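# Move utility cart with paper through door into yellow bay

## Task

Push or pull the utility cart through the self-closing door into the other room and leave it in the yellow-taped bay so that all four of its wheels sit inside the tape and none touch it. The box of copy paper must rest in the cart's top tray and not overhang any edge. At the end the door must be closed. Either robot or both may work; any robot that topples or is left leaning means failure.

## Robot and tools

Robots: two identical Hello Robot Stretch 4 units, r1 and r2. Each has an omni-wheel base, a lift riding a mast, and one telescoping arm pointing forward with a wrist (yaw, pitch, roll) and a two-finger gripper. About 1.6 m tall; the base edge lies within 0.23 m of its centre. A hard squeeze or shove between the two robots ends the scene in failure, including one gripper clamping the other robot's fingers; once two bases touch, even millimetres more driving presses hard. Objects touching robots do not count. Equal commands can give travel that differs by up to about 3 cm per metre, which matters when both hold one load.

Frames: the base frame sits on the floor under the base centre, x forward, y left, z up, metres. hand_pose (a point between the open fingertips) is in this frame and may be slightly off. The odometry frame is the base frame at scene start; base_odometry counts wheel turns only (slip counts as travel), heading in rad, left positive, -3.142 to 3.142. Each robot uses its own frames, so only images, lidar_m and wrist_depth_mm reveal where the robots are relative to each other.

move: arguments r1 and r2 (each optional; an omitted robot keeps doing what it was doing), cameras, and blocking, which must always be false. Under a robot you give base, joints or both, plus optional speeds, pace, contact_limits; or end_of_arm alone ("enable_torque" re-powers a limp wrist or gripper motor, which then holds in place). base is an offset from where the base last reported itself, not a pose: translate_m (forward +, -2 to 2 m), strafe_m (left +, -2 to 2 m), rotate_rad (counter-clockwise +, -3.2 to 3.2). translate_m and strafe_m may be combined into one straight diagonal move; rotate_rad goes alone. joints are absolute targets by name: lift_m 0 to 1.2; arm_m 0 to 0.55 (extension); wrist_yaw_rad -1.134 to 4.276 (0 ahead, + left, 3.14 folded back); wrist_pitch_rad -1.117 to 4.259 (0 level, 1.57 pointing down); wrist_roll_rad -1.117 to 4.259 (+ clockwise seen from behind); gripper_m -0.038 to 0.141 (fingertip gap, up to 0.015 off; -0.02 or less means fingers press together). Out-of-range joint targets are clipped and reported; other bad values get the call refused, unknown keys make it invalid. pace is "slow", "default", "fast" or "max" (base 0.1/0.3/0.4/0.6 m/s and 1/2/3/4 rad/s; lift 0.15 to 0.5 m/s; arm 0.1 to 0.7 m/s). A high lift slows the base. speeds gives per-joint top speeds (not gripper). contact_limits, 0 (gentlest) to 1, default 0.5, only for arm_m, lift_m and the base command it sits beside; a base limit persists until the next base command. A new move overwrites only the targets it names. The call returns at once; robots keep moving.

wait: seconds 0 to 10, cameras optional; returns early when any running motion finishes. wait(0) shows progress under "earlier move". stop: brakes every running motion and re-brakes slack wheels. zoom_image: camera plus region [x0,y0,x1,y1] pixels, at most 504 each way, on the newest image. finished_scene: scene = the current scene number; irreversible, the result must hold without robots.

Cameras: r1_/r2_ head_camera, head_left_camera, head_right_camera, wrist_camera, or "all". A move with no action returns full state, all images and the scene number.

Results: "move: r1 done; r2 ..." summarises each commanded robot. Robots not named appear "as last shown" with "not commanded". base_status/joint_status: done, moving, off_target (resting short, maybe still pushing), contact_stop (held back, now slack), time_out (target dropped), limit_stop_at_own_body, limit_stop_at_tilt (lean over 6 degrees; lift, arm, wheels go limp), torque_fault. An unrequested stop or a refusal cancels the rest of your reply's move/wait/finished_scene calls. on_its_own reports holding, slack or off parts. lidar_m: 12 distances, sector 1 straight ahead, counter-clockwise (4 left, 7 behind, 10 right); "-" means nothing or closer than 0.25 m; misses glass, thin legs. wrist_depth_mm: 7x7 grid of depths 100 to 2000 mm, "-" unknown. base_tilt in degrees (forward, right), up to 3 degrees bias. turned_by_wheels vs turned_by_imu differing by over ~0.1 rad over a move hints at a bump or slip. motor_effort in percent (peak in brackets); servo_current in mA.

Gripping: command a gap more than 0.015 below the object's width; about 0.06 below resists tugs; -0.02 or lower closes behind a handle or bar. Neither reading nor "done" proves a grip; a rise in gripper servo_current does. Hold lift_m contact limit at 0.3+ for 2 kg, 0.15+ for 1 kg.

Avoid: self-collisions (gripper over base with low lift, wrist tilted up plus rolled, folded-back wrist tilting); turning or braking with over 1 kg held and arm_m above 0.2; hard pulls with a high gripper; hitting fixed or heavy things; dropping things from height; letting the door slam; robots pressing each other. Loose items may get a brief nudge now and then. Thinking time lets the scene run on, and faster completion is better.

Each tool is called after "Request:" as name(argument=value, ...), one argument or row to a line, values as JSON.

## Session

Request:
move(
  blocking=false,
)

Scene clock: 0.00 s.
r1.base_odometry: x=+0.000 y=+0.000 heading=+0.000
r1.turned_by_wheels: +0.000
r1.turned_by_imu: +0.000
r1.base_tilt: forward=-1.6 right=+1.3
r1.lidar_m: 1.92 2.25 3.81 1.93 0.97 0.84 0.83 0.93 0.77 0.76 0.93 1.59
r1.base_status: not commanded
r1.joint_positions: lift_m=+0.127 arm_m=+0.000 wrist_yaw_rad=+3.089 wrist_pitch_rad=+0.002 wrist_roll_rad=+0.000 gripper_m=+0.056
r1.joint_status: not commanded
r1.measured_speeds: all 0
r1.motor_effort: lift_m=+20 arm_m=-4 wheel_0=+0 wheel_1=+1 wheel_2=+1
r1.servo_current: wrist_yaw_rad=39 wrist_pitch_rad=46 wrist_roll_rad=65 gripper_m=39
r1.hand_pose: x=-0.1125 y=+0.1024 z=+0.3046 quat_wxyz=(+0.026, -0.001, +0.000, +1.000) (m; r1's base frame)
r1.wrist_depth_mm: 137 138 - - - - - / 113 139 - - - - - / 117 140 224 - - - - / 137 161 - - - - - / - - - - - - - / - - 191 - 187 - - / 842 759 750 788 788 732 768
r2.base_odometry: x=+0.000 y=+0.000 heading=+0.000
r2.turned_by_wheels: +0.000
r2.turned_by_imu: +0.000
r2.base_tilt: forward=-0.6 right=+0.1
r2.lidar_m: 2.02 1.45 1.40 1.49 2.01 2.22 2.34 3.17 1.60 3.62 2.59 2.46
r2.base_status: not commanded
r2.joint_positions: lift_m=+0.295 arm_m=+0.000 wrist_yaw_rad=+3.133 wrist_pitch_rad=+0.002 wrist_roll_rad=+0.000 gripper_m=+0.056
r2.joint_status: not commanded
r2.measured_speeds: all 0
r2.motor_effort: lift_m=+18 arm_m=-4 wheel_0=+0 wheel_1=-1 wheel_2=+0
r2.servo_current: wrist_yaw_rad=46 wrist_pitch_rad=39 wrist_roll_rad=46 gripper_m=59
r2.hand_pose: x=-0.1167 y=+0.0898 z=+0.4727 quat_wxyz=(+0.004, -0.001, +0.000, +1.000) (m; r2's base frame)
r2.wrist_depth_mm: - 140 - - - - - / - 126 150 - - - - / - 130 185 - - - - / 144 143 272 - - - - / 229 - - - - - - / 226 1576 196 1576 190 1618 1464 / 226 1060 1138 - - 1025 1060
pictures: r1_head_camera, r1_head_left_camera, r1_head_right_camera, r1_wrist_camera, r2_head_camera, r2_head_left_camera, r2_head_right_camera, r2_wrist_camera
Images, in order (width x height): r1_head_camera 420x560, r1_head_left_camera 420x672, r1_head_right_camera 420x672, r1_wrist_camera 616x392, r2_head_camera 420x560, r2_head_left_camera 420x672, r2_head_right_camera 420x672, r2_wrist_camera 616x392.

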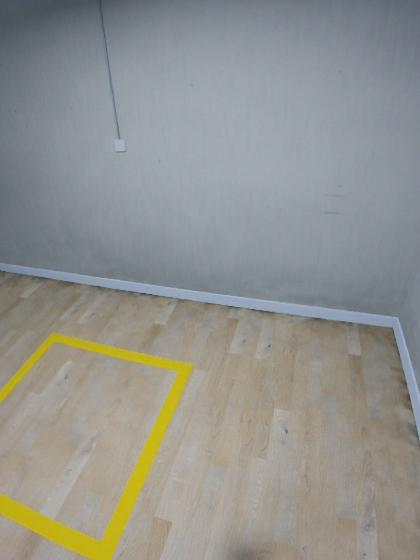

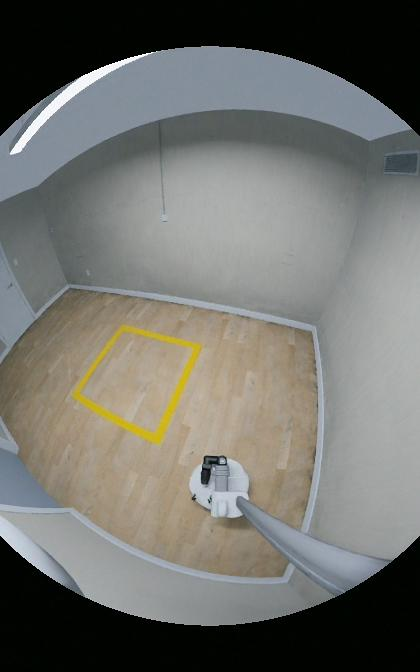

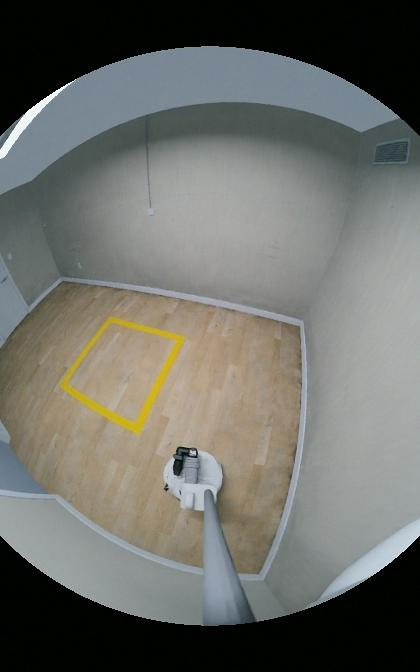

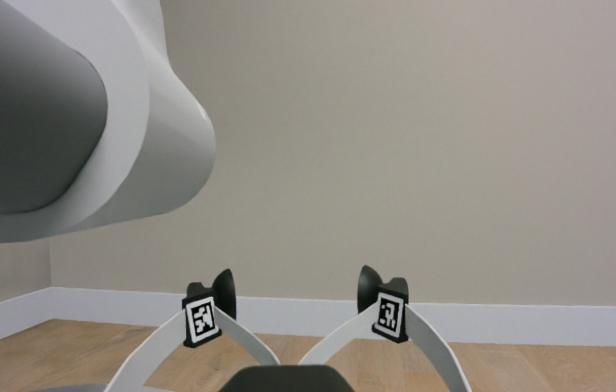

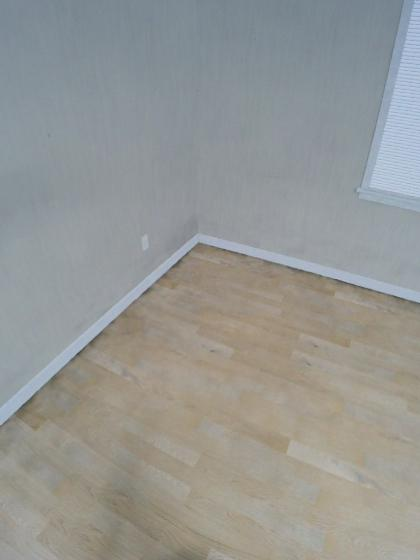

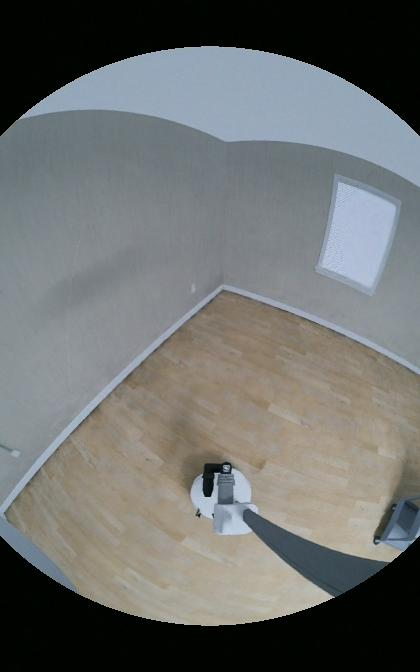

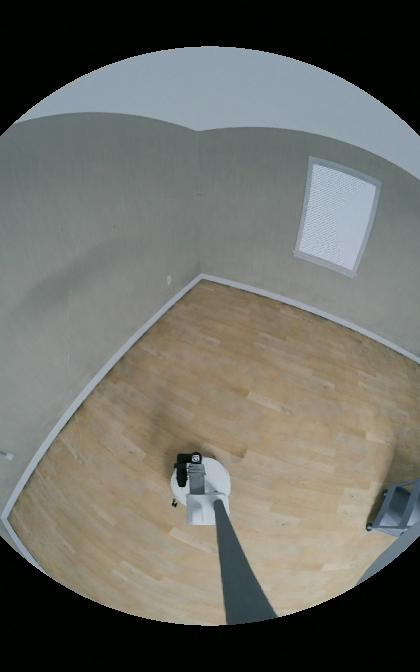

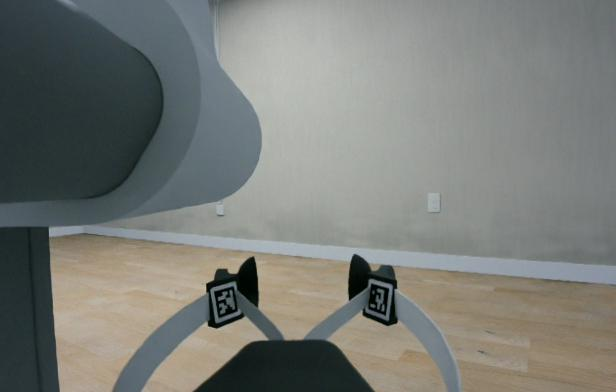

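Request:
move(
  blocking=false,
  r1={"base":{"rotate_rad":1.2}},
  r2={"base":{"rotate_rad":-1.6}},
)

Request:
wait(
  seconds=2,
)

Request:
wait(
  seconds=1,
  cameras=["all"],
)

Scene clock: 3.67 s.
move: r1 moving; r2 moving
r1.base_odometry: x=+0.000 y=+0.000 heading=+0.252
r1.turned_by_wheels: +0.252
r1.turned_by_imu: +0.252
r1.base_tilt: forward=-1.6 right=+1.2
r1.lidar_m: 1.98 2.71 3.66 1.25 0.89 0.80 0.87 0.80 0.77 0.82 1.11 1.92
r1.base_status: rotate_rad moving
r1.joint_positions: lift_m=+0.127 arm_m=+0.000 wrist_yaw_rad=+3.089 wrist_pitch_rad=+0.002 wrist_roll_rad=+0.000 gripper_m=+0.056
r1.joint_status: not commanded
r1.measured_speeds: translate_m=-0.001 strafe_m=-0.001 rotate_rad=+0.980 lift_m=+0.000 arm_m=+0.000 wrist_yaw_rad=+0.000 wrist_pitch_rad=+0.000 wrist_roll_rad=+0.000
r1.motor_effort: lift_m=+20(20) arm_m=-4(4) wheel_0=-8(9) wheel_1=-6(9) wheel_2=-7(7)
r1.servo_current: wrist_yaw_rad=59(59) wrist_pitch_rad=39(46) wrist_roll_rad=46(59) gripper_m=39(39)
r1.hand_pose: x=-0.1125 y=+0.1024 z=+0.3046 quat_wxyz=(+0.026, -0.001, +0.000, +1.000) (m; r1's base frame)
r1.wrist_depth_mm: 136 138 - - - - - / 113 139 - - - - - / 114 140 226 - - - - / 137 160 - - - - - / - - - - - - - / - 1060 190 - 187 - - / 778 750 750 798 750 699 732
r2.base_odometry: x=+0.000 y=+0.000 heading=-0.252
r2.turned_by_wheels: -0.252
r2.turned_by_imu: -0.244
r2.base_tilt: forward=-0.7 right=+0.1
r2.lidar_m: 2.52 1.62 1.40 1.40 1.67 2.23 2.24 2.64 1.59 1.63 2.93 2.49
r2.base_status: rotate_rad moving
r2.joint_positions: lift_m=+0.295 arm_m=+0.000 wrist_yaw_rad=+3.133 wrist_pitch_rad=+0.002 wrist_roll_rad=+0.000 gripper_m=+0.056
r2.joint_status: not commanded
r2.measured_speeds: translate_m=+0.000 strafe_m=+0.000 rotate_rad=-0.974 lift_m=+0.000 arm_m=+0.000 wrist_yaw_rad=+0.000 wrist_pitch_rad=+0.000 wrist_roll_rad=+0.000
r2.motor_effort: lift_m=+18(18) arm_m=-4(4) wheel_0=+8(9) wheel_1=+8(10) wheel_2=+9(11)
r2.servo_current: wrist_yaw_rad=33(52) wrist_pitch_rad=39(46) wrist_roll_rad=52(52) gripper_m=39(59)
r2.hand_pose: x=-0.1167 y=+0.0898 z=+0.4727 quat_wxyz=(+0.004, -0.001, +0.000, +1.000) (m; r2's base frame)
r2.wrist_depth_mm: - 141 - - - - - / - 127 150 - - - - / - 130 184 - - - - / 144 143 272 - - - - / 229 - - - - - - / 227 1576 196 1576 190 1661 1464 / 226 1060 1138 - - 1060 1060
pictures: none

Scene clock: 5.00 s.
earlier move: r1 done; r2 moving
r1.base_odometry: x=+0.000 y=+0.000 heading=+1.200
r1.turned_by_wheels: +0.948
r1.turned_by_imu: +0.953
r1.base_tilt: forward=-1.6 right=+1.3
r1.lidar_m: 3.90 1.54 0.93 0.82 0.85 0.82 0.77 0.75 1.00 1.89 1.97 2.45
r1.base_status: done
r1.joint_positions: lift_m=+0.127 arm_m=+0.000 wrist_yaw_rad=+3.089 wrist_pitch_rad=+0.002 wrist_roll_rad=+0.000 gripper_m=+0.056
r1.joint_status: not commanded
r1.measured_speeds: all 0
r1.motor_effort: lift_m=+20(20) arm_m=-4(4) wheel_0=-2(10) wheel_1=-2(9) wheel_2=+0(8)
r1.servo_current: wrist_yaw_rad=65(65) wrist_pitch_rad=39(52) wrist_roll_rad=59(65) gripper_m=39(46)
r1.hand_pose: x=-0.1125 y=+0.1024 z=+0.3046 quat_wxyz=(+0.026, -0.001, +0.000, +1.000) (m; r1's base frame)
r1.wrist_depth_mm: 136 139 - - - - - / 113 139 - - - - - / 117 139 229 - - - - / 137 162 - - - - - / - - - - - - - / - - 191 - 188 - - / 788 163 750 798 778 778 778
r2.base_odometry: x=+0.000 y=+0.000 heading=-1.599
r2.turned_by_wheels: -1.347
r2.turned_by_imu: -1.311
r2.base_tilt: forward=-0.7 right=+0.1
r2.lidar_m: 3.66 2.58 2.48 2.06 1.50 1.40 1.47 1.99 2.23 2.34 3.14 1.60
r2.base_status: rotate_rad moving
r2.joint_positions: lift_m=+0.295 arm_m=+0.000 wrist_yaw_rad=+3.133 wrist_pitch_rad=+0.002 wrist_roll_rad=+0.000 gripper_m=+0.056
r2.joint_status: not commanded
r2.measured_speeds: all 0
r2.motor_effort: lift_m=+18(18) arm_m=-4(4) wheel_0=+2(11) wheel_1=+3(11) wheel_2=+5(11)
r2.servo_current: wrist_yaw_rad=46(59) wrist_pitch_rad=33(46) wrist_roll_rad=46(52) gripper_m=46(59)
r2.hand_pose: x=-0.1167 y=+0.0898 z=+0.4727 quat_wxyz=(+0.004, -0.001, +0.000, +1.000) (m; r2's base frame)
r2.wrist_depth_mm: - 140 - - - - - / - 126 141 - - - - / - 129 184 - - - - / 144 144 227 - - - - / 230 - - - - - - / 227 1576 195 1336 190 - - / 226 1042 1138 - - 1025 1060
wait: 1.33 of 2 s (r1 has come to rest)
pictures: none

Scene clock: 5.27 s.
earlier move: r2 done
r1.base_odometry: x=+0.000 y=+0.000 heading=+1.200
r1.turned_by_wheels: +0.000
r1.turned_by_imu: +0.000
r1.base_tilt: forward=-1.6 right=+1.3
r1.lidar_m: 3.92 1.56 0.92 0.84 0.86 0.85 0.76 0.80 1.01 1.92 1.94 2.48
r1.base_status: done
r1.joint_positions: lift_m=+0.127 arm_m=+0.000 wrist_yaw_rad=+3.089 wrist_pitch_rad=+0.002 wrist_roll_rad=+0.000 gripper_m=+0.056
r1.joint_status: not commanded
r1.measured_speeds: all 0
r1.motor_effort: lift_m=+20(20) arm_m=-4(4) wheel_0=-1(10) wheel_1=-1(9) wheel_2=+0(8)
r1.servo_current: wrist_yaw_rad=65(65) wrist_pitch_rad=52(52) wrist_roll_rad=59(65) gripper_m=39(46)
r1.hand_pose: x=-0.1125 y=+0.1024 z=+0.3046 quat_wxyz=(+0.026, -0.001, +0.000, +1.000) (m; r1's base frame)
r1.wrist_depth_mm: 136 139 - - - - - / 113 139 - - - - - / 118 139 229 - - - - / 137 162 - - - - - / - - - - - - - / - - 190 - 187 - - / 788 163 750 788 798 788 768
r2.base_odometry: x=+0.000 y=+0.000 heading=-1.599
r2.turned_by_wheels: +0.000
r2.turned_by_imu: +0.000
r2.base_tilt: forward=-0.7 right=+0.0
r2.lidar_m: 3.69 2.62 2.47 2.04 1.47 1.41 1.46 1.99 2.24 2.30 3.11 1.60
r2.base_status: done
r2.joint_positions: lift_m=+0.295 arm_m=+0.000 wrist_yaw_rad=+3.133 wrist_pitch_rad=+0.002 wrist_roll_rad=+0.000 gripper_m=+0.056
r2.joint_status: not commanded
r2.measured_speeds: all 0
r2.motor_effort: lift_m=+18(18) arm_m=-4(4) wheel_0=+5(11) wheel_1=+3(11) wheel_2=+5(11)
r2.servo_current: wrist_yaw_rad=39(59) wrist_pitch_rad=39(46) wrist_roll_rad=39(52) gripper_m=46(59)
r2.hand_pose: x=-0.1167 y=+0.0898 z=+0.4727 quat_wxyz=(+0.004, -0.001, +0.000, +1.000) (m; r2's base frame)
r2.wrist_depth_mm: - 140 - - - - - / - 126 142 - - - - / - 130 185 - - - - / 144 144 226 - - - - / 229 - - - - - - / 227 1576 196 1308 190 - - / 226 1060 1160 - - 1042 1060
wait: 0.27 of 1 s (r2 has come to rest)
pictures: r1_head_camera, r1_head_left_camera, r1_head_right_camera, r1_wrist_camera, r2_head_camera, r2_head_left_camera, r2_head_right_camera, r2_wrist_camera
Images, in order (width x height): r1_head_camera 420x560, r1_head_left_camera 420x672, r1_head_right_camera 420x672, r1_wrist_camera 616x392, r2_head_camera 420x560, r2_head_left_camera 420x672, r2_head_right_camera 420x672, r2_wrist_camera 616x392.

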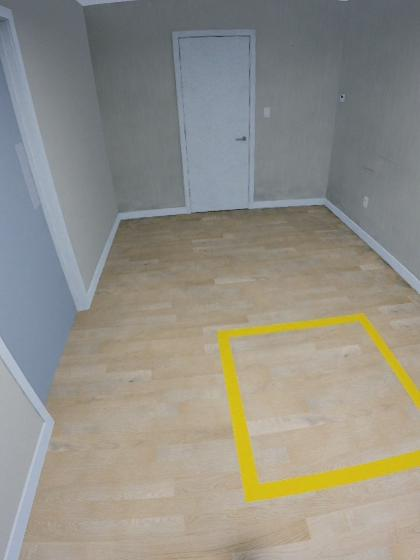

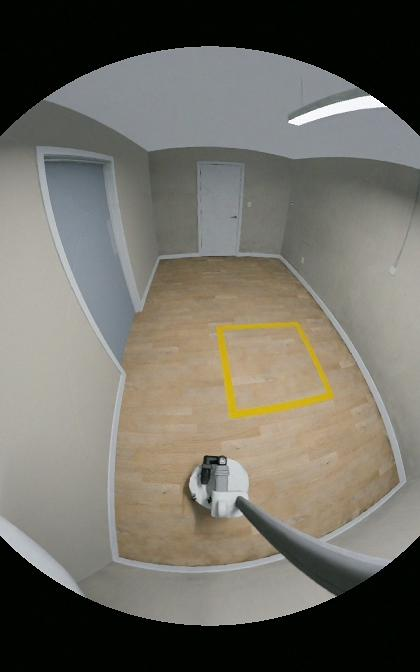

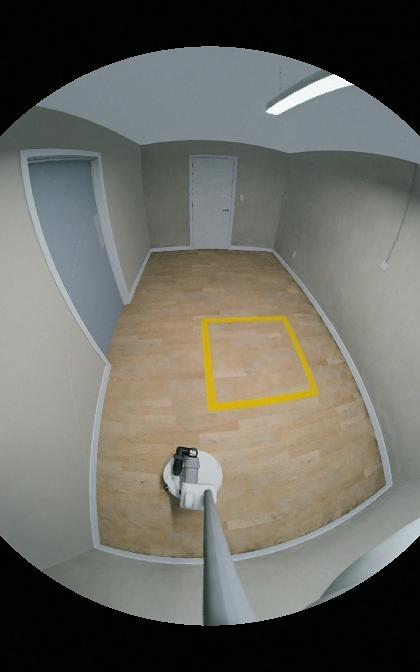

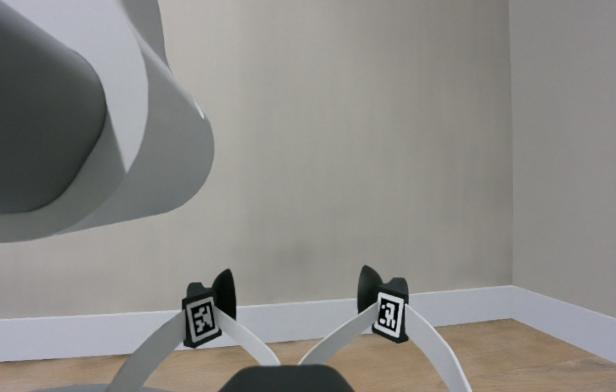

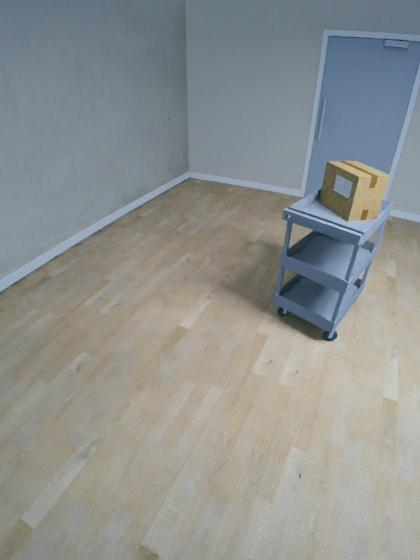

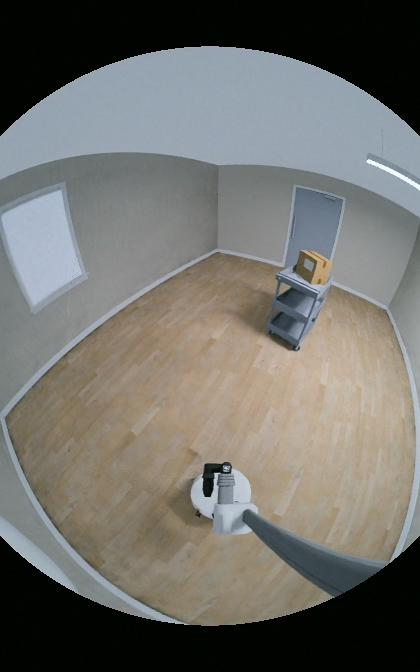

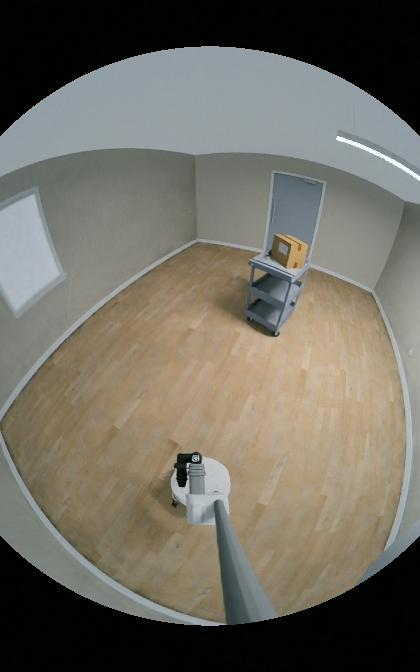

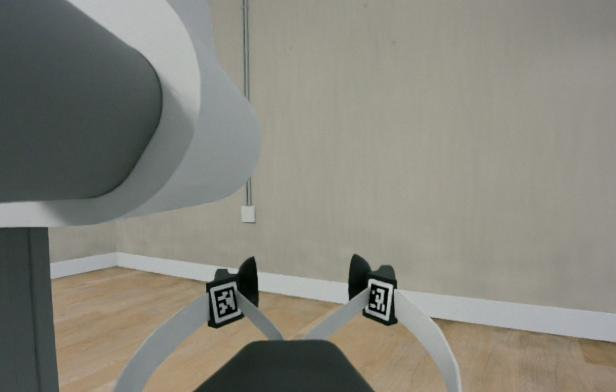

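Request:
zoom_image(
  camera="r2_head_camera",
  region=[240, 10, 420, 360],
)

Request:
zoom_image(
  camera="r1_head_camera",
  region=[0, 0, 120, 440],
)

Request:
zoom_image(
  camera="r2_head_right_camera",
  region=[230, 160, 350, 350],
)

Scaled by 1.440 from the camera's 420x560 image, which has a finer 1200x1600 frame.

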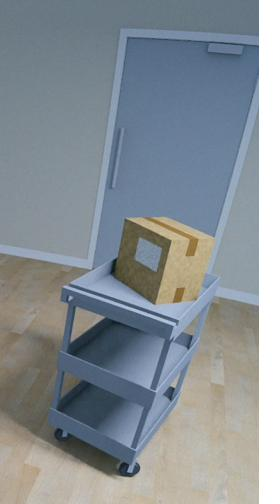

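Scaled by 1.145 from the camera's 420x560 image, which has a finer 600x800 frame.

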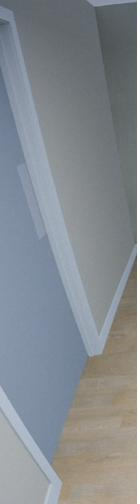

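Scaled by 2.653 from the camera's 420x672 image, which has a finer 600x960 frame.

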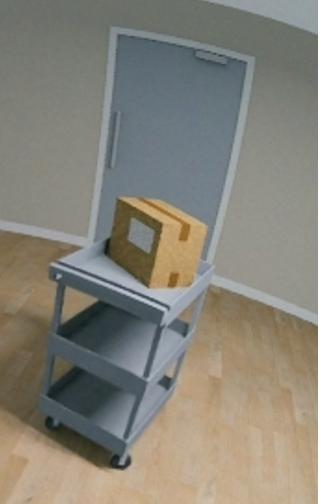

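Request:
move(
  blocking=false,
  r2={"base":{"translate_m":1.9},"joints":{"lift_m":0.8},"pace":"fast"},
  r1={"base":{"translate_m":0.9},"pace":"fast"},
)

Request:
wait(
  seconds=3.5,
)

Request:
wait(
  seconds=4,
)

Request:
move(
  blocking=false,
  r2={"base":{"rotate_rad":-0.6},"pace":"fast"},
  r1={"base":{"rotate_rad":0.8},"pace":"fast"},
)

Request:
wait(
  seconds=2,
)

Request:
wait(
  seconds=0.5,
  cameras=["all"],
)

Scene clock: 33.77 s.
move: r1 moving; r2 moving
r1.base_odometry: x=+0.018 y=+0.047 heading=+1.200
r1.turned_by_wheels: +0.000
r1.turned_by_imu: +0.000
r1.base_tilt: forward=-1.6 right=+1.2
r1.lidar_m: 3.85 1.55 0.92 0.83 0.87 0.91 0.82 0.83 1.08 1.92 1.95 2.45
r1.base_status: translate_m moving
r1.joint_positions: lift_m=+0.127 arm_m=+0.000 wrist_yaw_rad=+3.089 wrist_pitch_rad=+0.002 wrist_roll_rad=+0.000 gripper_m=+0.056
r1.joint_status: not commanded
r1.measured_speeds: translate_m=+0.196 strafe_m=+0.000 rotate_rad=+0.002 lift_m=+0.000 arm_m=+0.000 wrist_yaw_rad=+0.000 wrist_pitch_rad=+0.000 wrist_roll_rad=+0.000
r1.motor_effort: lift_m=+20(20) arm_m=-4(4) wheel_0=+5(10) wheel_1=+8(8) wheel_2=-12(12)
r1.servo_current: wrist_yaw_rad=46(52) wrist_pitch_rad=39(46) wrist_roll_rad=65(65) gripper_m=39(46)
r1.hand_pose: x=-0.1125 y=+0.1024 z=+0.3046 quat_wxyz=(+0.026, -0.001, +0.000, +1.000) (m; r1's base frame)
r1.wrist_depth_mm: - 137 - - - - - / - 137 - - - - - / 110 137 204 - - - - / 124 139 236 - - - - / - - - - - - - / - - 190 - 188 1060 - / 788 741 750 809 798 788 768
r2.base_odometry: x=-0.001 y=-0.050 heading=-1.599
r2.turned_by_wheels: +0.000
r2.turned_by_imu: +0.000
r2.base_tilt: forward=-0.7 right=+0.1
r2.lidar_m: 3.60 2.56 2.45 2.12 1.49 1.42 1.53 2.09 2.24 2.34 3.17 1.54
r2.base_status: translate_m moving
r2.joint_positions: lift_m=+0.358 arm_m=+0.000 wrist_yaw_rad=+3.133 wrist_pitch_rad=+0.002 wrist_roll_rad=+0.000 gripper_m=+0.056
r2.joint_status: lift_m moving
r2.measured_speeds: translate_m=+0.195 strafe_m=+0.002 rotate_rad=-0.003 lift_m=+0.243 arm_m=+0.000 wrist_yaw_rad=+0.000 wrist_pitch_rad=+0.000 wrist_roll_rad=+0.000
r2.motor_effort: lift_m=+27(27) arm_m=-4(4) wheel_0=+8(11) wheel_1=+8(9) wheel_2=-15(15)
r2.servo_current: wrist_yaw_rad=46(52) wrist_pitch_rad=39(46) wrist_roll_rad=52(59) gripper_m=46(52)
r2.hand_pose: x=-0.1167 y=+0.0898 z=+0.5357 quat_wxyz=(+0.004, -0.001, +0.000, +1.000) (m; r2's base frame)
r2.wrist_depth_mm: - 140 - - - - - / - 123 145 - - - - / - 128 187 - - - - / 144 143 250 - - - - / 225 - - - - - - / 224 1708 196 1430 190 - - / 223 1160 1255 - - 1138 1098
pictures: none

Scene clock: 36.80 s.
earlier move: r1 done; r2 moving
r1.base_odometry: x=+0.326 y=+0.839 heading=+1.200
r1.turned_by_wheels: +0.000
r1.turned_by_imu: +0.000
r1.base_tilt: forward=-1.6 right=+1.2
r1.lidar_m: 3.03 1.59 1.14 0.95 0.97 1.22 1.64 1.70 2.01 1.81 1.84 2.32
r1.base_status: done
r1.joint_positions: lift_m=+0.127 arm_m=+0.000 wrist_yaw_rad=+3.089 wrist_pitch_rad=+0.002 wrist_roll_rad=+0.000 gripper_m=+0.056
r1.joint_status: not commanded
r1.measured_speeds: all 0
r1.motor_effort: lift_m=+20(20) arm_m=-4(4) wheel_0=+0(10) wheel_1=-1(9) wheel_2=+0(13)
r1.servo_current: wrist_yaw_rad=46(72) wrist_pitch_rad=39(52) wrist_roll_rad=46(65) gripper_m=39(52)
r1.hand_pose: x=-0.1125 y=+0.1024 z=+0.3046 quat_wxyz=(+0.026, -0.001, +0.000, +1.000) (m; r1's base frame)
r1.wrist_depth_mm: 136 138 - - - - - / 113 139 - - - - - / 118 140 228 - - - - / 137 162 - - - - - / - - - - 1661 - - / 1205 1205 193 1182 187 1160 960 / 842 750 750 809 788 788 820
r2.base_odometry: x=-0.034 y=-1.214 heading=-1.599
r2.turned_by_wheels: +0.000
r2.turned_by_imu: +0.002
r2.base_tilt: forward=-0.7 right=+0.1
r2.lidar_m: 2.84 2.03 1.92 1.95 2.59 2.45 2.56 2.95 2.81 0.84 0.69 3.28
r2.base_status: translate_m moving
r2.joint_positions: lift_m=+0.800 arm_m=+0.000 wrist_yaw_rad=+3.133 wrist_pitch_rad=+0.002 wrist_roll_rad=+0.000 gripper_m=+0.056
r2.joint_status: all done
r2.measured_speeds: translate_m=+0.400 strafe_m=+0.001 rotate_rad=+0.001 lift_m=+0.000 arm_m=+0.000 wrist_yaw_rad=+0.000 wrist_pitch_rad=+0.000 wrist_roll_rad=+0.000
r2.motor_effort: lift_m=+21(27) arm_m=-4(4) wheel_0=+5(12) wheel_1=+6(10) wheel_2=-9(17)
r2.servo_current: wrist_yaw_rad=46(65) wrist_pitch_rad=39(46) wrist_roll_rad=39(59) gripper_m=52(52)
r2.hand_pose: x=-0.1167 y=+0.0898 z=+0.9775 quat_wxyz=(+0.004, -0.001, +0.000, +1.000) (m; r2's base frame)
r2.wrist_depth_mm: - 140 - - - - - / - 123 145 - - - - / - 128 187 - - - - / 144 143 293 - - - - / 225 - - - - - - / 218 - 196 - 191 - - / 223 - - - - - -
wait: 3.03 of 3.5 s (r1 has come to rest)
pictures: none

Scene clock: 39.30 s.
earlier move: r2 done
r1.base_odometry: x=+0.326 y=+0.839 heading=+1.200
r1.turned_by_wheels: +0.000
r1.turned_by_imu: +0.000
r1.base_tilt: forward=-1.6 right=+1.3
r1.lidar_m: 3.04 1.58 1.14 0.95 0.97 1.22 1.66 1.70 1.99 1.80 1.85 2.31
r1.base_status: done
r1.joint_positions: lift_m=+0.127 arm_m=+0.000 wrist_yaw_rad=+3.089 wrist_pitch_rad=+0.002 wrist_roll_rad=+0.000 gripper_m=+0.056
r1.joint_status: not commanded
r1.measured_speeds: all 0
r1.motor_effort: lift_m=+20(20) arm_m=-4(4) wheel_0=+1(10) wheel_1=+0(9) wheel_2=+0(13)
r1.servo_current: wrist_yaw_rad=52(72) wrist_pitch_rad=39(52) wrist_roll_rad=46(65) gripper_m=39(52)
r1.hand_pose: x=-0.1125 y=+0.1024 z=+0.3046 quat_wxyz=(+0.026, -0.001, +0.000, +1.000) (m; r1's base frame)
r1.wrist_depth_mm: 136 139 - - - - - / 113 139 - - - - - / 118 140 229 - - - - / 137 162 - - - - - / - - - - 1618 - - / 1182 1182 195 1205 188 1160 946 / 842 741 759 798 788 778 842
r2.base_odometry: x=-0.053 y=-1.899 heading=-1.599
r2.turned_by_wheels: +0.000
r2.turned_by_imu: +0.001
r2.base_tilt: forward=-0.6 right=+0.1
r2.lidar_m: 2.34 1.70 1.60 1.66 2.23 3.06 3.16 3.28 0.54 0.56 0.98 2.70
r2.base_status: done
r2.joint_positions: lift_m=+0.800 arm_m=+0.000 wrist_yaw_rad=+3.133 wrist_pitch_rad=+0.002 wrist_roll_rad=+0.000 gripper_m=+0.056
r2.joint_status: all done
r2.measured_speeds: all 0
r2.motor_effort: lift_m=+21(27) arm_m=-4(4) wheel_0=+2(12) wheel_1=+2(10) wheel_2=-2(17)
r2.servo_current: wrist_yaw_rad=46(65) wrist_pitch_rad=46(46) wrist_roll_rad=39(65) gripper_m=52(52)
r2.hand_pose: x=-0.1167 y=+0.0898 z=+0.9775 quat_wxyz=(+0.004, -0.001, +0.000, +1.000) (m; r2's base frame)
r2.wrist_depth_mm: - 140 - - - - - / - 127 151 - - - - / - 129 184 - - - - / 144 144 264 - - - - / 229 - - - - - - / 228 - 196 - 191 - - / 225 - - - - - -
wait: 2.50 of 4 s (r2 has come to rest)
pictures: none

Scene clock: 39.80 s.
move: r1 moving; r2 moving
r1.base_odometry: x=+0.326 y=+0.839 heading=+1.578
r1.turned_by_wheels: +0.378
r1.turned_by_imu: +0.379
r1.base_tilt: forward=-1.6 right=+1.2
r1.lidar_m: 2.02 1.23 0.97 0.96 1.12 1.65 1.66 1.95 1.82 1.81 2.08 3.03
r1.base_status: rotate_rad moving
r1.joint_positions: lift_m=+0.127 arm_m=+0.000 wrist_yaw_rad=+3.089 wrist_pitch_rad=+0.002 wrist_roll_rad=+0.000 gripper_m=+0.056
r1.joint_status: not commanded
r1.measured_speeds: translate_m=-0.001 strafe_m=+0.000 rotate_rad=+1.461 lift_m=+0.000 arm_m=+0.000 wrist_yaw_rad=+0.000 wrist_pitch_rad=+0.000 wrist_roll_rad=+0.000
r1.motor_effort: lift_m=+20(20) arm_m=-4(4) wheel_0=-10(10) wheel_1=-9(10) wheel_2=-8(10)
r1.servo_current: wrist_yaw_rad=52(65) wrist_pitch_rad=46(46) wrist_roll_rad=59(59) gripper_m=46(46)
r1.hand_pose: x=-0.1125 y=+0.1024 z=+0.3046 quat_wxyz=(+0.026, -0.001, +0.000, +1.000) (m; r1's base frame)
r1.wrist_depth_mm: 136 139 - - - - - / 113 139 - - - - - / 118 140 229 - - - - / 137 162 - - - - - / 1708 - - - - - - / 1182 1182 192 1182 187 1160 1138 / 842 741 759 820 798 778 809
r2.base_odometry: x=-0.053 y=-1.899 heading=-1.876
r2.turned_by_wheels: -0.277
r2.turned_by_imu: -0.269
r2.base_tilt: forward=-0.6 right=+0.1
r2.lidar_m: 2.76 1.88 1.61 1.58 1.82 3.06 3.06 3.51 0.96 0.54 0.68 2.68
r2.base_status: rotate_rad moving
r2.joint_positions: lift_m=+0.800 arm_m=+0.000 wrist_yaw_rad=+3.133 wrist_pitch_rad=+0.002 wrist_roll_rad=+0.000 gripper_m=+0.056
r2.joint_status: not commanded
r2.measured_speeds: translate_m=+0.000 strafe_m=+0.003 rotate_rad=-1.068 lift_m=+0.000 arm_m=+0.000 wrist_yaw_rad=+0.000 wrist_pitch_rad=+0.000 wrist_roll_rad=+0.000
r2.motor_effort: lift_m=+21(21) arm_m=-4(4) wheel_0=+9(10) wheel_1=+9(10) wheel_2=+12(12)
r2.servo_current: wrist_yaw_rad=52(52) wrist_pitch_rad=33(46) wrist_roll_rad=46(59) gripper_m=59(59)
r2.hand_pose: x=-0.1167 y=+0.0898 z=+0.9775 quat_wxyz=(+0.004, -0.001, +0.000, +1.000) (m; r2's base frame)
r2.wrist_depth_mm: - 141 - - - - - / - 126 150 - - - - / - 129 185 - - - - / 144 144 273 - - - - / 230 - - - - - - / 226 - 196 - 190 - - / 226 - - - - - -
pictures: none

Scene clock: 40.63 s.
earlier move: r1 done; r2 done
r1.base_odometry: x=+0.326 y=+0.839 heading=+2.000
r1.turned_by_wheels: +0.422
r1.turned_by_imu: +0.425
r1.base_tilt: forward=-1.6 right=+1.2
r1.lidar_m: 1.31 0.95 0.95 1.06 1.67 1.65 1.83 1.87 1.84 2.01 3.05 2.50
r1.base_status: done
r1.joint_positions: lift_m=+0.127 arm_m=+0.000 wrist_yaw_rad=+3.089 wrist_pitch_rad=+0.002 wrist_roll_rad=+0.000 gripper_m=+0.056
r1.joint_status: not commanded
r1.measured_speeds: all 0
r1.motor_effort: lift_m=+20(20) arm_m=-4(4) wheel_0=+0(10) wheel_1=+1(10) wheel_2=+1(10)
r1.servo_current: wrist_yaw_rad=33(65) wrist_pitch_rad=46(52) wrist_roll_rad=46(78) gripper_m=39(52)
r1.hand_pose: x=-0.1125 y=+0.1024 z=+0.3046 quat_wxyz=(+0.026, -0.001, +0.000, +1.000) (m; r1's base frame)
r1.wrist_depth_mm: 136 138 - - - - - / 113 139 - - - - - / 117 140 271 - - - - / 137 161 - - - - - / 1708 - - - - - - / 1182 1182 194 1182 187 1160 1118 / 854 750 741 809 788 778 820
r2.base_odometry: x=-0.053 y=-1.899 heading=-2.198
r2.turned_by_wheels: -0.322
r2.turned_by_imu: -0.314
r2.base_tilt: forward=-0.7 right=+0.1
r2.lidar_m: 2.69 2.53 1.73 1.60 1.65 2.06 3.06 3.12 3.35 0.54 0.54 0.89
r2.base_status: done
r2.joint_positions: lift_m=+0.800 arm_m=+0.000 wrist_yaw_rad=+3.133 wrist_pitch_rad=+0.002 wrist_roll_rad=+0.000 gripper_m=+0.056
r2.joint_status: not commanded
r2.measured_speeds: all 0
r2.motor_effort: lift_m=+21(21) arm_m=-4(4) wheel_0=+3(10) wheel_1=+2(10) wheel_2=+5(12)
r2.servo_current: wrist_yaw_rad=52(59) wrist_pitch_rad=39(46) wrist_roll_rad=46(59) gripper_m=39(59)
r2.hand_pose: x=-0.1167 y=+0.0898 z=+0.9775 quat_wxyz=(+0.004, -0.001, +0.000, +1.000) (m; r2's base frame)
r2.wrist_depth_mm: - 141 - - - - - / - 126 151 - - - - / - 129 185 - - - 1863 / 144 143 265 - - - - / 230 - - - - - - / 228 - 196 - 190 - - / 226 - - - - - 1983
wait: 0.83 of 2 s (r1 and r2 have come to rest)
pictures: none

Scene clock: 41.13 s.
r1.base_odometry: x=+0.326 y=+0.839 heading=+2.000
r1.turned_by_wheels: +0.000
r1.turned_by_imu: +0.000
r1.base_tilt: forward=-1.6 right=+1.3
r1.lidar_m: 1.31 0.96 0.95 1.05 1.66 1.65 1.83 1.86 1.82 2.00 3.07 2.49
r1.base_status: done
r1.joint_positions: lift_m=+0.127 arm_m=+0.000 wrist_yaw_rad=+3.089 wrist_pitch_rad=+0.002 wrist_roll_rad=+0.000 gripper_m=+0.056
r1.joint_status: not commanded
r1.measured_speeds: all 0
r1.motor_effort: lift_m=+20(20) arm_m=-4(4) wheel_0=+0(10) wheel_1=+1(10) wheel_2=+1(10)
r1.servo_current: wrist_yaw_rad=59(65) wrist_pitch_rad=39(52) wrist_roll_rad=46(78) gripper_m=46(52)
r1.hand_pose: x=-0.1125 y=+0.1024 z=+0.3046 quat_wxyz=(+0.026, -0.001, +0.000, +1.000) (m; r1's base frame)
r1.wrist_depth_mm: 136 138 - - - - - / 113 139 - - - - - / 118 139 272 - - - - / 137 161 - - - - - / 1661 - - - - - - / 1160 1205 193 1182 187 1138 1138 / 854 750 759 788 798 778 820
r2.base_odometry: x=-0.053 y=-1.899 heading=-2.198
r2.turned_by_wheels: +0.000
r2.turned_by_imu: +0.000
r2.base_tilt: forward=-0.7 right=+0.0
r2.lidar_m: 2.70 2.50 1.73 1.59 1.64 2.06 3.07 3.13 3.34 0.51 0.53 0.89
r2.base_status: done
r2.joint_positions: lift_m=+0.800 arm_m=+0.000 wrist_yaw_rad=+3.133 wrist_pitch_rad=+0.002 wrist_roll_rad=+0.000 gripper_m=+0.056
r2.joint_status: not commanded
r2.measured_speeds: all 0
r2.motor_effort: lift_m=+21(21) arm_m=-4(4) wheel_0=+3(10) wheel_1=+2(10) wheel_2=+4(12)
r2.servo_current: wrist_yaw_rad=52(59) wrist_pitch_rad=46(46) wrist_roll_rad=52(59) gripper_m=46(59)
r2.hand_pose: x=-0.1167 y=+0.0898 z=+0.9775 quat_wxyz=(+0.004, -0.001, +0.000, +1.000) (m; r2's base frame)
r2.wrist_depth_mm: - 140 - - - - - / - 126 150 - - - - / - 129 185 - - - 1863 / 144 143 264 - - - - / 229 - - - - - - / 227 - 196 - 190 - - / 225 - - - - - 1983
wait: 0.50 s; at rest by 0.27 s
pictures: r1_head_camera, r1_head_left_camera, r1_head_right_camera, r1_wrist_camera, r2_head_camera, r2_head_left_camera, r2_head_right_camera, r2_wrist_camera
Images, in order (width x height): r1_head_camera 420x560, r1_head_left_camera 420x672, r1_head_right_camera 420x672, r1_wrist_camera 616x392, r2_head_camera 420x560, r2_head_left_camera 420x672, r2_head_right_camera 420x672, r2_wrist_camera 616x392.

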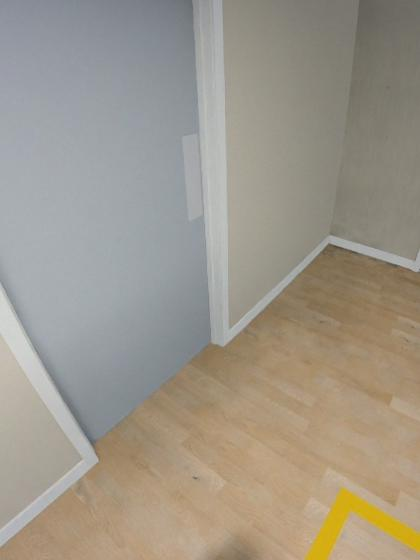

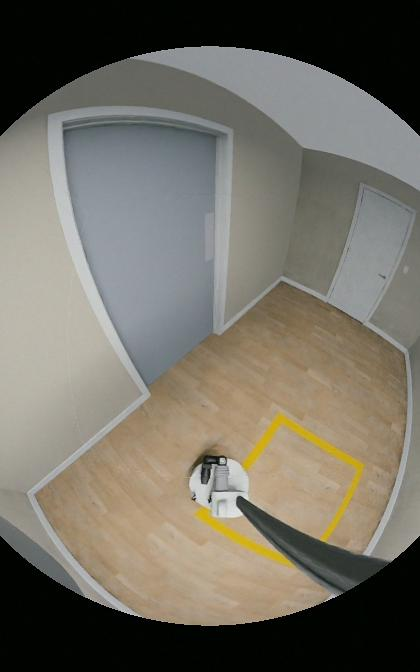

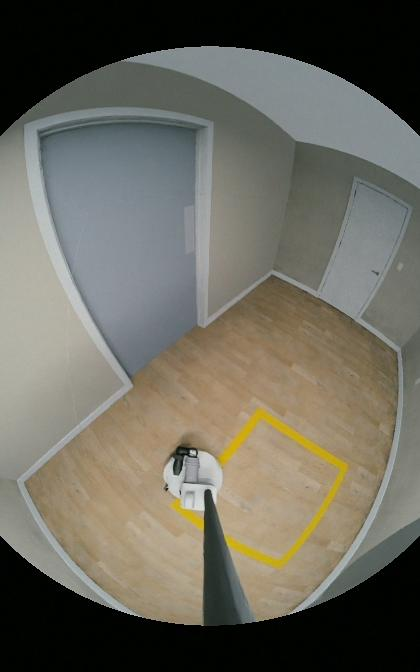

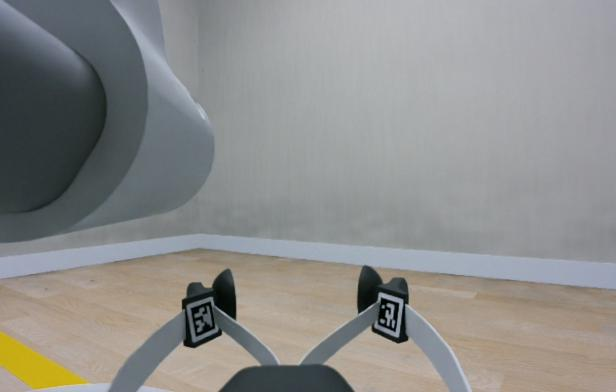

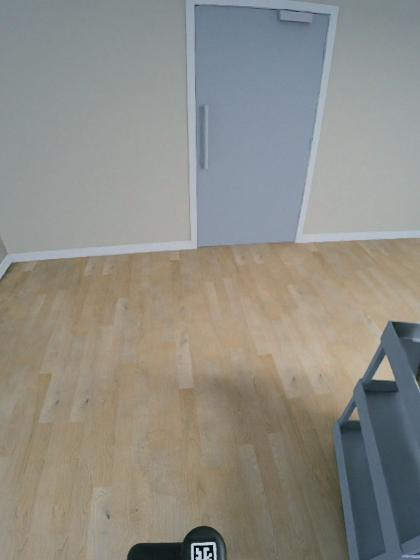

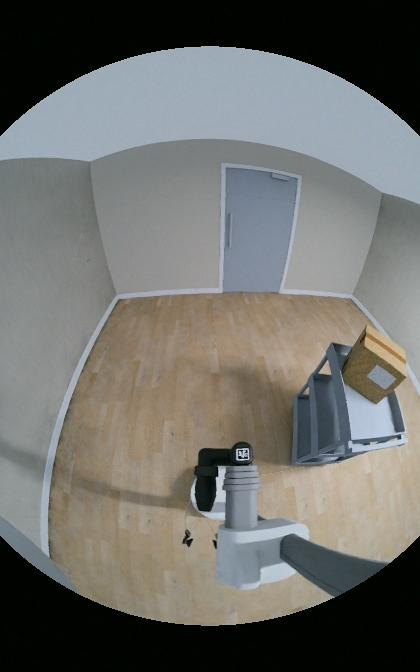

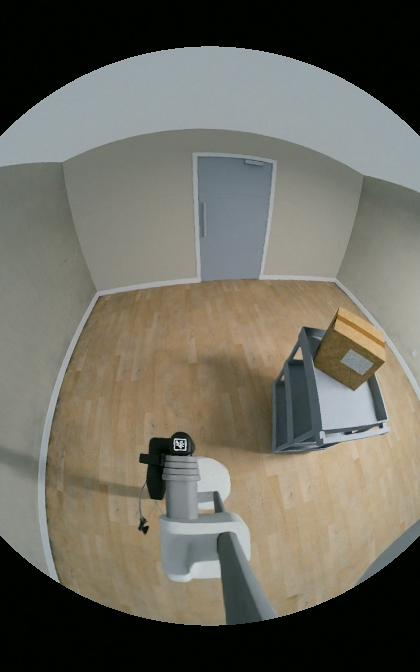

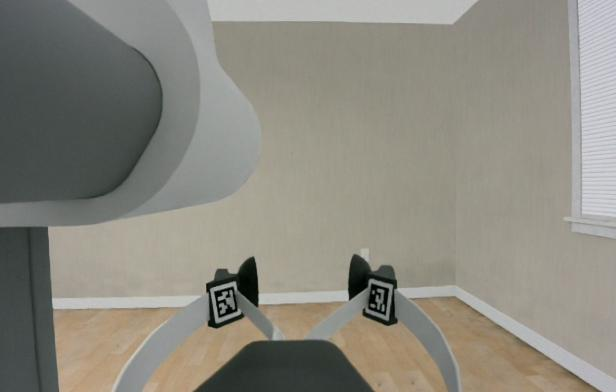

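Request:
move(
  blocking=false,
  r2={"base":{"rotate_rad":0.15},"joints":{"wrist_yaw_rad":0,"gripper_m":0.1}},
)

Request:
wait(
  seconds=3,
)

Request:
wait(
  seconds=2,
)

Request:
wait(
  seconds=0.3,
  cameras=["r2_head_camera","r2_wrist_camera","r2_head_right_camera"],
)

Request:
zoom_image(
  camera="r2_head_camera",
  region=[160, 0, 340, 250],
)

Scene clock: 64.80 s.
move: r2 moving
r1: as last shown
r1.lidar_m: 1.33 0.96 0.94 1.04 1.61 1.66 1.83 1.87 1.83 2.00 3.06 2.46
r1.motor_effort: lift_m=+20(20) arm_m=-4(4) wheel_0=-1(1) wheel_1=+2(2) wheel_2=+1(1)
r1.servo_current: wrist_yaw_rad=46(65) wrist_pitch_rad=39(46) wrist_roll_rad=46(65) gripper_m=39(46)
r1.wrist_depth_mm: 136 139 - - - - - / 113 139 - - - - - / 117 139 272 - - - - / 137 162 - - - - - / 1661 - - - - - - / 1229 1160 194 1182 187 1182 1138 / 854 732 750 788 788 768 820
r2.base_odometry: x=-0.053 y=-1.899 heading=-2.051
r2.turned_by_wheels: +0.147
r2.turned_by_imu: +0.143
r2.base_tilt: forward=-0.7 right=+0.1
r2.lidar_m: 2.72 2.18 1.64 1.60 1.70 2.43 3.08 3.25 3.22 0.53 0.58 2.82
r2.base_status: rotate_rad moving
r2.joint_positions: lift_m=+0.800 arm_m=+0.000 wrist_yaw_rad=+2.570 wrist_pitch_rad=+0.002 wrist_roll_rad=+0.000 gripper_m=+0.075
r2.joint_status: wrist_yaw_rad moving; gripper_m moving
r2.measured_speeds: translate_m=-0.001 strafe_m=-0.001 rotate_rad=+0.123 lift_m=+0.000 arm_m=+0.000 wrist_yaw_rad=-1.737 wrist_pitch_rad=+0.000 wrist_roll_rad=+0.000
r2.motor_effort: lift_m=+21(21) arm_m=-4(4) wheel_0=-3(8) wheel_1=-5(7) wheel_2=-4(10)
r2.servo_current: wrist_yaw_rad=59(117) wrist_pitch_rad=39(46) wrist_roll_rad=52(59) gripper_m=85(98)
r2.hand_pose: x=-0.0244 y=+0.2295 z=+0.9775 quat_wxyz=(+0.282, -0.001, +0.000, +0.959) (m; r2's base frame)
r2.wrist_depth_mm: - - - - - 1661 - / - - - - - 1708 - / - - - - - 1708 - / - - - - - 1708 - / - - - - - - - / - - 190 - 189 - - / - - - - - - -
pictures: none

Scene clock: 66.70 s.
earlier move: r2 done
r1.base_odometry: x=+0.326 y=+0.839 heading=+2.000
r1.turned_by_wheels: +0.000
r1.turned_by_imu: +0.000
r1.base_tilt: forward=-1.6 right=+1.3
r1.lidar_m: 1.33 0.96 0.95 1.06 1.64 1.66 1.83 1.86 1.83 2.00 3.06 2.49
r1.base_status: not commanded
r1.joint_positions: lift_m=+0.127 arm_m=+0.000 wrist_yaw_rad=+3.089 wrist_pitch_rad=+0.002 wrist_roll_rad=+0.000 gripper_m=+0.056
r1.joint_status: not commanded
r1.measured_speeds: all 0
r1.motor_effort: lift_m=+20(20) arm_m=-4(4) wheel_0=+0(1) wheel_1=+1(2) wheel_2=+1(1)
r1.servo_current: wrist_yaw_rad=46(72) wrist_pitch_rad=46(52) wrist_roll_rad=59(72) gripper_m=39(46)
r1.hand_pose: x=-0.1125 y=+0.1024 z=+0.3046 quat_wxyz=(+0.026, -0.001, +0.000, +1.000) (m; r1's base frame)
r1.wrist_depth_mm: 136 138 - - - - - / 113 139 - - - - - / 118 139 272 - - - - / 137 161 - - - - - / 1708 - - - - - - / 1182 1205 194 1182 187 1160 1138 / 854 741 759 809 798 778 831
r2.base_odometry: x=-0.053 y=-1.899 heading=-2.049
r2.turned_by_wheels: +0.002
r2.turned_by_imu: +0.002
r2.base_tilt: forward=-0.7 right=+0.1
r2.lidar_m: 2.69 2.17 1.66 1.61 1.69 2.43 3.09 3.26 3.23 0.53 0.59 2.80
r2.base_status: done
r2.joint_positions: lift_m=+0.800 arm_m=+0.000 wrist_yaw_rad=+0.003 wrist_pitch_rad=+0.002 wrist_roll_rad=+0.000 gripper_m=+0.100
r2.joint_status: all done
r2.measured_speeds: all 0
r2.motor_effort: lift_m=+21(21) arm_m=-4(4) wheel_0=-4(8) wheel_1=-3(7) wheel_2=-5(10)
r2.servo_current: wrist_yaw_rad=46(150) wrist_pitch_rad=39(46) wrist_roll_rad=39(65) gripper_m=46(98)
r2.hand_pose: x=+0.4596 y=-0.0866 z=+0.9775 quat_wxyz=(+1.000, +0.000, +0.001, +0.001) (m; r2's base frame)
r2.wrist_depth_mm: - - - - - - - / - - - - - - - / - - - - - - - / - - - - - - - / - - - - - - - / - - 195 - 195 - - / - - - - - - -
wait: 1.90 of 3 s (r2 has come to rest)
pictures: none

Scene clock: 68.70 s.
r1.base_odometry: x=+0.326 y=+0.839 heading=+2.000
r1.turned_by_wheels: +0.000
r1.turned_by_imu: +0.000
r1.base_tilt: forward=-1.6 right=+1.3
r1.lidar_m: 1.30 0.95 0.94 1.07 1.66 1.66 1.80 1.85 1.82 2.01 3.04 2.50
r1.base_status: not commanded
r1.joint_positions: lift_m=+0.127 arm_m=+0.000 wrist_yaw_rad=+3.089 wrist_pitch_rad=+0.002 wrist_roll_rad=+0.000 gripper_m=+0.056
r1.joint_status: not commanded
r1.measured_speeds: all 0
r1.motor_effort: lift_m=+20(20) arm_m=-4(4) wheel_0=-1(1) wheel_1=+1(2) wheel_2=+1(1)
r1.servo_current: wrist_yaw_rad=52(72) wrist_pitch_rad=46(52) wrist_roll_rad=52(72) gripper_m=39(46)
r1.hand_pose: x=-0.1125 y=+0.1024 z=+0.3046 quat_wxyz=(+0.026, -0.001, +0.000, +1.000) (m; r1's base frame)
r1.wrist_depth_mm: 136 138 - - - - - / 113 139 - - - - - / 117 139 273 - - - - / 137 161 - - - - - / 1661 - - - - - - / 1182 1205 195 1205 187 1160 1138 / 842 759 759 798 788 778 820
r2.base_odometry: x=-0.053 y=-1.899 heading=-2.049
r2.turned_by_wheels: +0.000
r2.turned_by_imu: +0.000
r2.base_tilt: forward=-0.7 right=+0.1
r2.lidar_m: 2.72 2.17 1.64 1.59 1.73 2.47 3.07 3.25 3.24 0.54 0.60 2.83
r2.base_status: done
r2.joint_positions: lift_m=+0.800 arm_m=+0.000 wrist_yaw_rad=+0.003 wrist_pitch_rad=+0.002 wrist_roll_rad=+0.000 gripper_m=+0.100
r2.joint_status: all done
r2.measured_speeds: all 0
r2.motor_effort: lift_m=+21(21) arm_m=-4(4) wheel_0=-5(8) wheel_1=-4(7) wheel_2=-5(10)
r2.servo_current: wrist_yaw_rad=39(150) wrist_pitch_rad=33(46) wrist_roll_rad=46(65) gripper_m=52(98)
r2.hand_pose: x=+0.4596 y=-0.0866 z=+0.9775 quat_wxyz=(+1.000, +0.000, +0.001, +0.001) (m; r2's base frame)
r2.wrist_depth_mm: - - - - - - - / - - - - - - - / - - - - - - - / - - - - - - - / - - - - - - - / - - 195 - 195 - - / - - - - - - -
wait: 2.00 s; at rest by 0.27 s
pictures: none

Scene clock: 69.00 s.
r1.base_odometry: x=+0.326 y=+0.839 heading=+2.000
r1.turned_by_wheels: +0.000
r1.turned_by_imu: +0.000
r1.base_tilt: forward=-1.6 right=+1.3
r1.lidar_m: 1.32 0.95 0.96 1.07 1.62 1.64 1.80 1.85 1.84 2.02 3.06 2.48
r1.base_status: not commanded
r1.joint_positions: lift_m=+0.127 arm_m=+0.000 wrist_yaw_rad=+3.089 wrist_pitch_rad=+0.002 wrist_roll_rad=+0.000 gripper_m=+0.056
r1.joint_status: not commanded
r1.measured_speeds: all 0
r1.motor_effort: lift_m=+20(20) arm_m=-4(4) wheel_0=+0(1) wheel_1=+1(2) wheel_2=+1(1)
r1.servo_current: wrist_yaw_rad=52(72) wrist_pitch_rad=39(52) wrist_roll_rad=52(72) gripper_m=46(46)
r1.hand_pose: x=-0.1125 y=+0.1024 z=+0.3046 quat_wxyz=(+0.026, -0.001, +0.000, +1.000) (m; r1's base frame)
r1.wrist_depth_mm: 136 138 - - - - - / 113 139 - - - - - / 117 140 271 - - - - / 137 162 - - - - - / 1708 - - - - - - / 1182 1182 193 1182 187 1160 1138 / 854 750 750 809 788 788 820
r2.base_odometry: x=-0.053 y=-1.899 heading=-2.049
r2.turned_by_wheels: +0.000
r2.turned_by_imu: +0.000
r2.base_tilt: forward=-0.7 right=+0.1
r2.lidar_m: 2.72 2.18 1.64 1.61 1.68 2.43 3.08 3.25 3.23 0.53 0.60 2.83
r2.base_status: done
r2.joint_positions: lift_m=+0.800 arm_m=+0.000 wrist_yaw_rad=+0.003 wrist_pitch_rad=+0.002 wrist_roll_rad=+0.000 gripper_m=+0.100
r2.joint_status: all done
r2.measured_speeds: all 0
r2.motor_effort: lift_m=+21(21) arm_m=-4(4) wheel_0=-4(8) wheel_1=-4(7) wheel_2=-5(10)
r2.servo_current: wrist_yaw_rad=46(150) wrist_pitch_rad=39(46) wrist_roll_rad=52(65) gripper_m=52(98)
r2.hand_pose: x=+0.4596 y=-0.0866 z=+0.9775 quat_wxyz=(+1.000, +0.000, +0.001, +0.001) (m; r2's base frame)
r2.wrist_depth_mm: - - - - - - - / - - - - - - - / - - - - - - - / - - - - - - - / - - - - - - - / - - 195 - 195 - - / - - - - - - -
wait: 0.30 s; at rest by 0.27 s
pictures: r2_head_camera, r2_head_right_camera, r2_wrist_camera
Images, in order (width x height): r2_head_camera 420x560, r2_head_right_camera 420x672, r2_wrist_camera 616x392.

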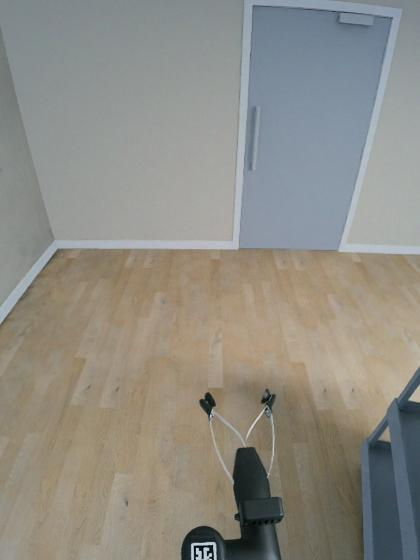

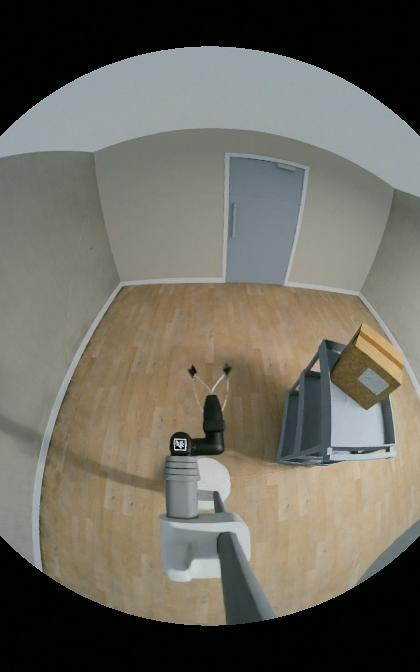

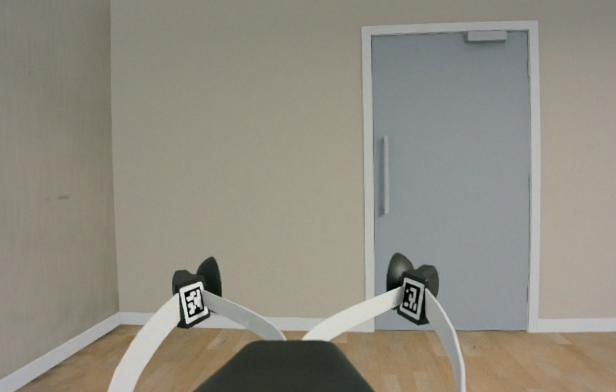

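Scaled by 2.016 from the camera's 420x560 image, which has a finer 1200x1600 frame.

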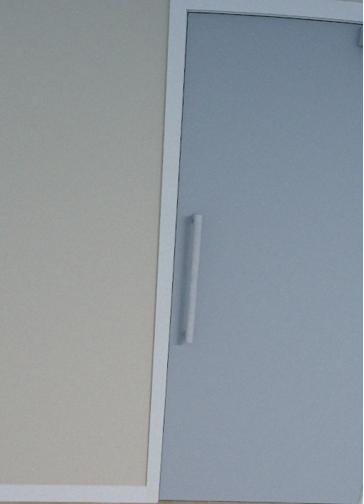

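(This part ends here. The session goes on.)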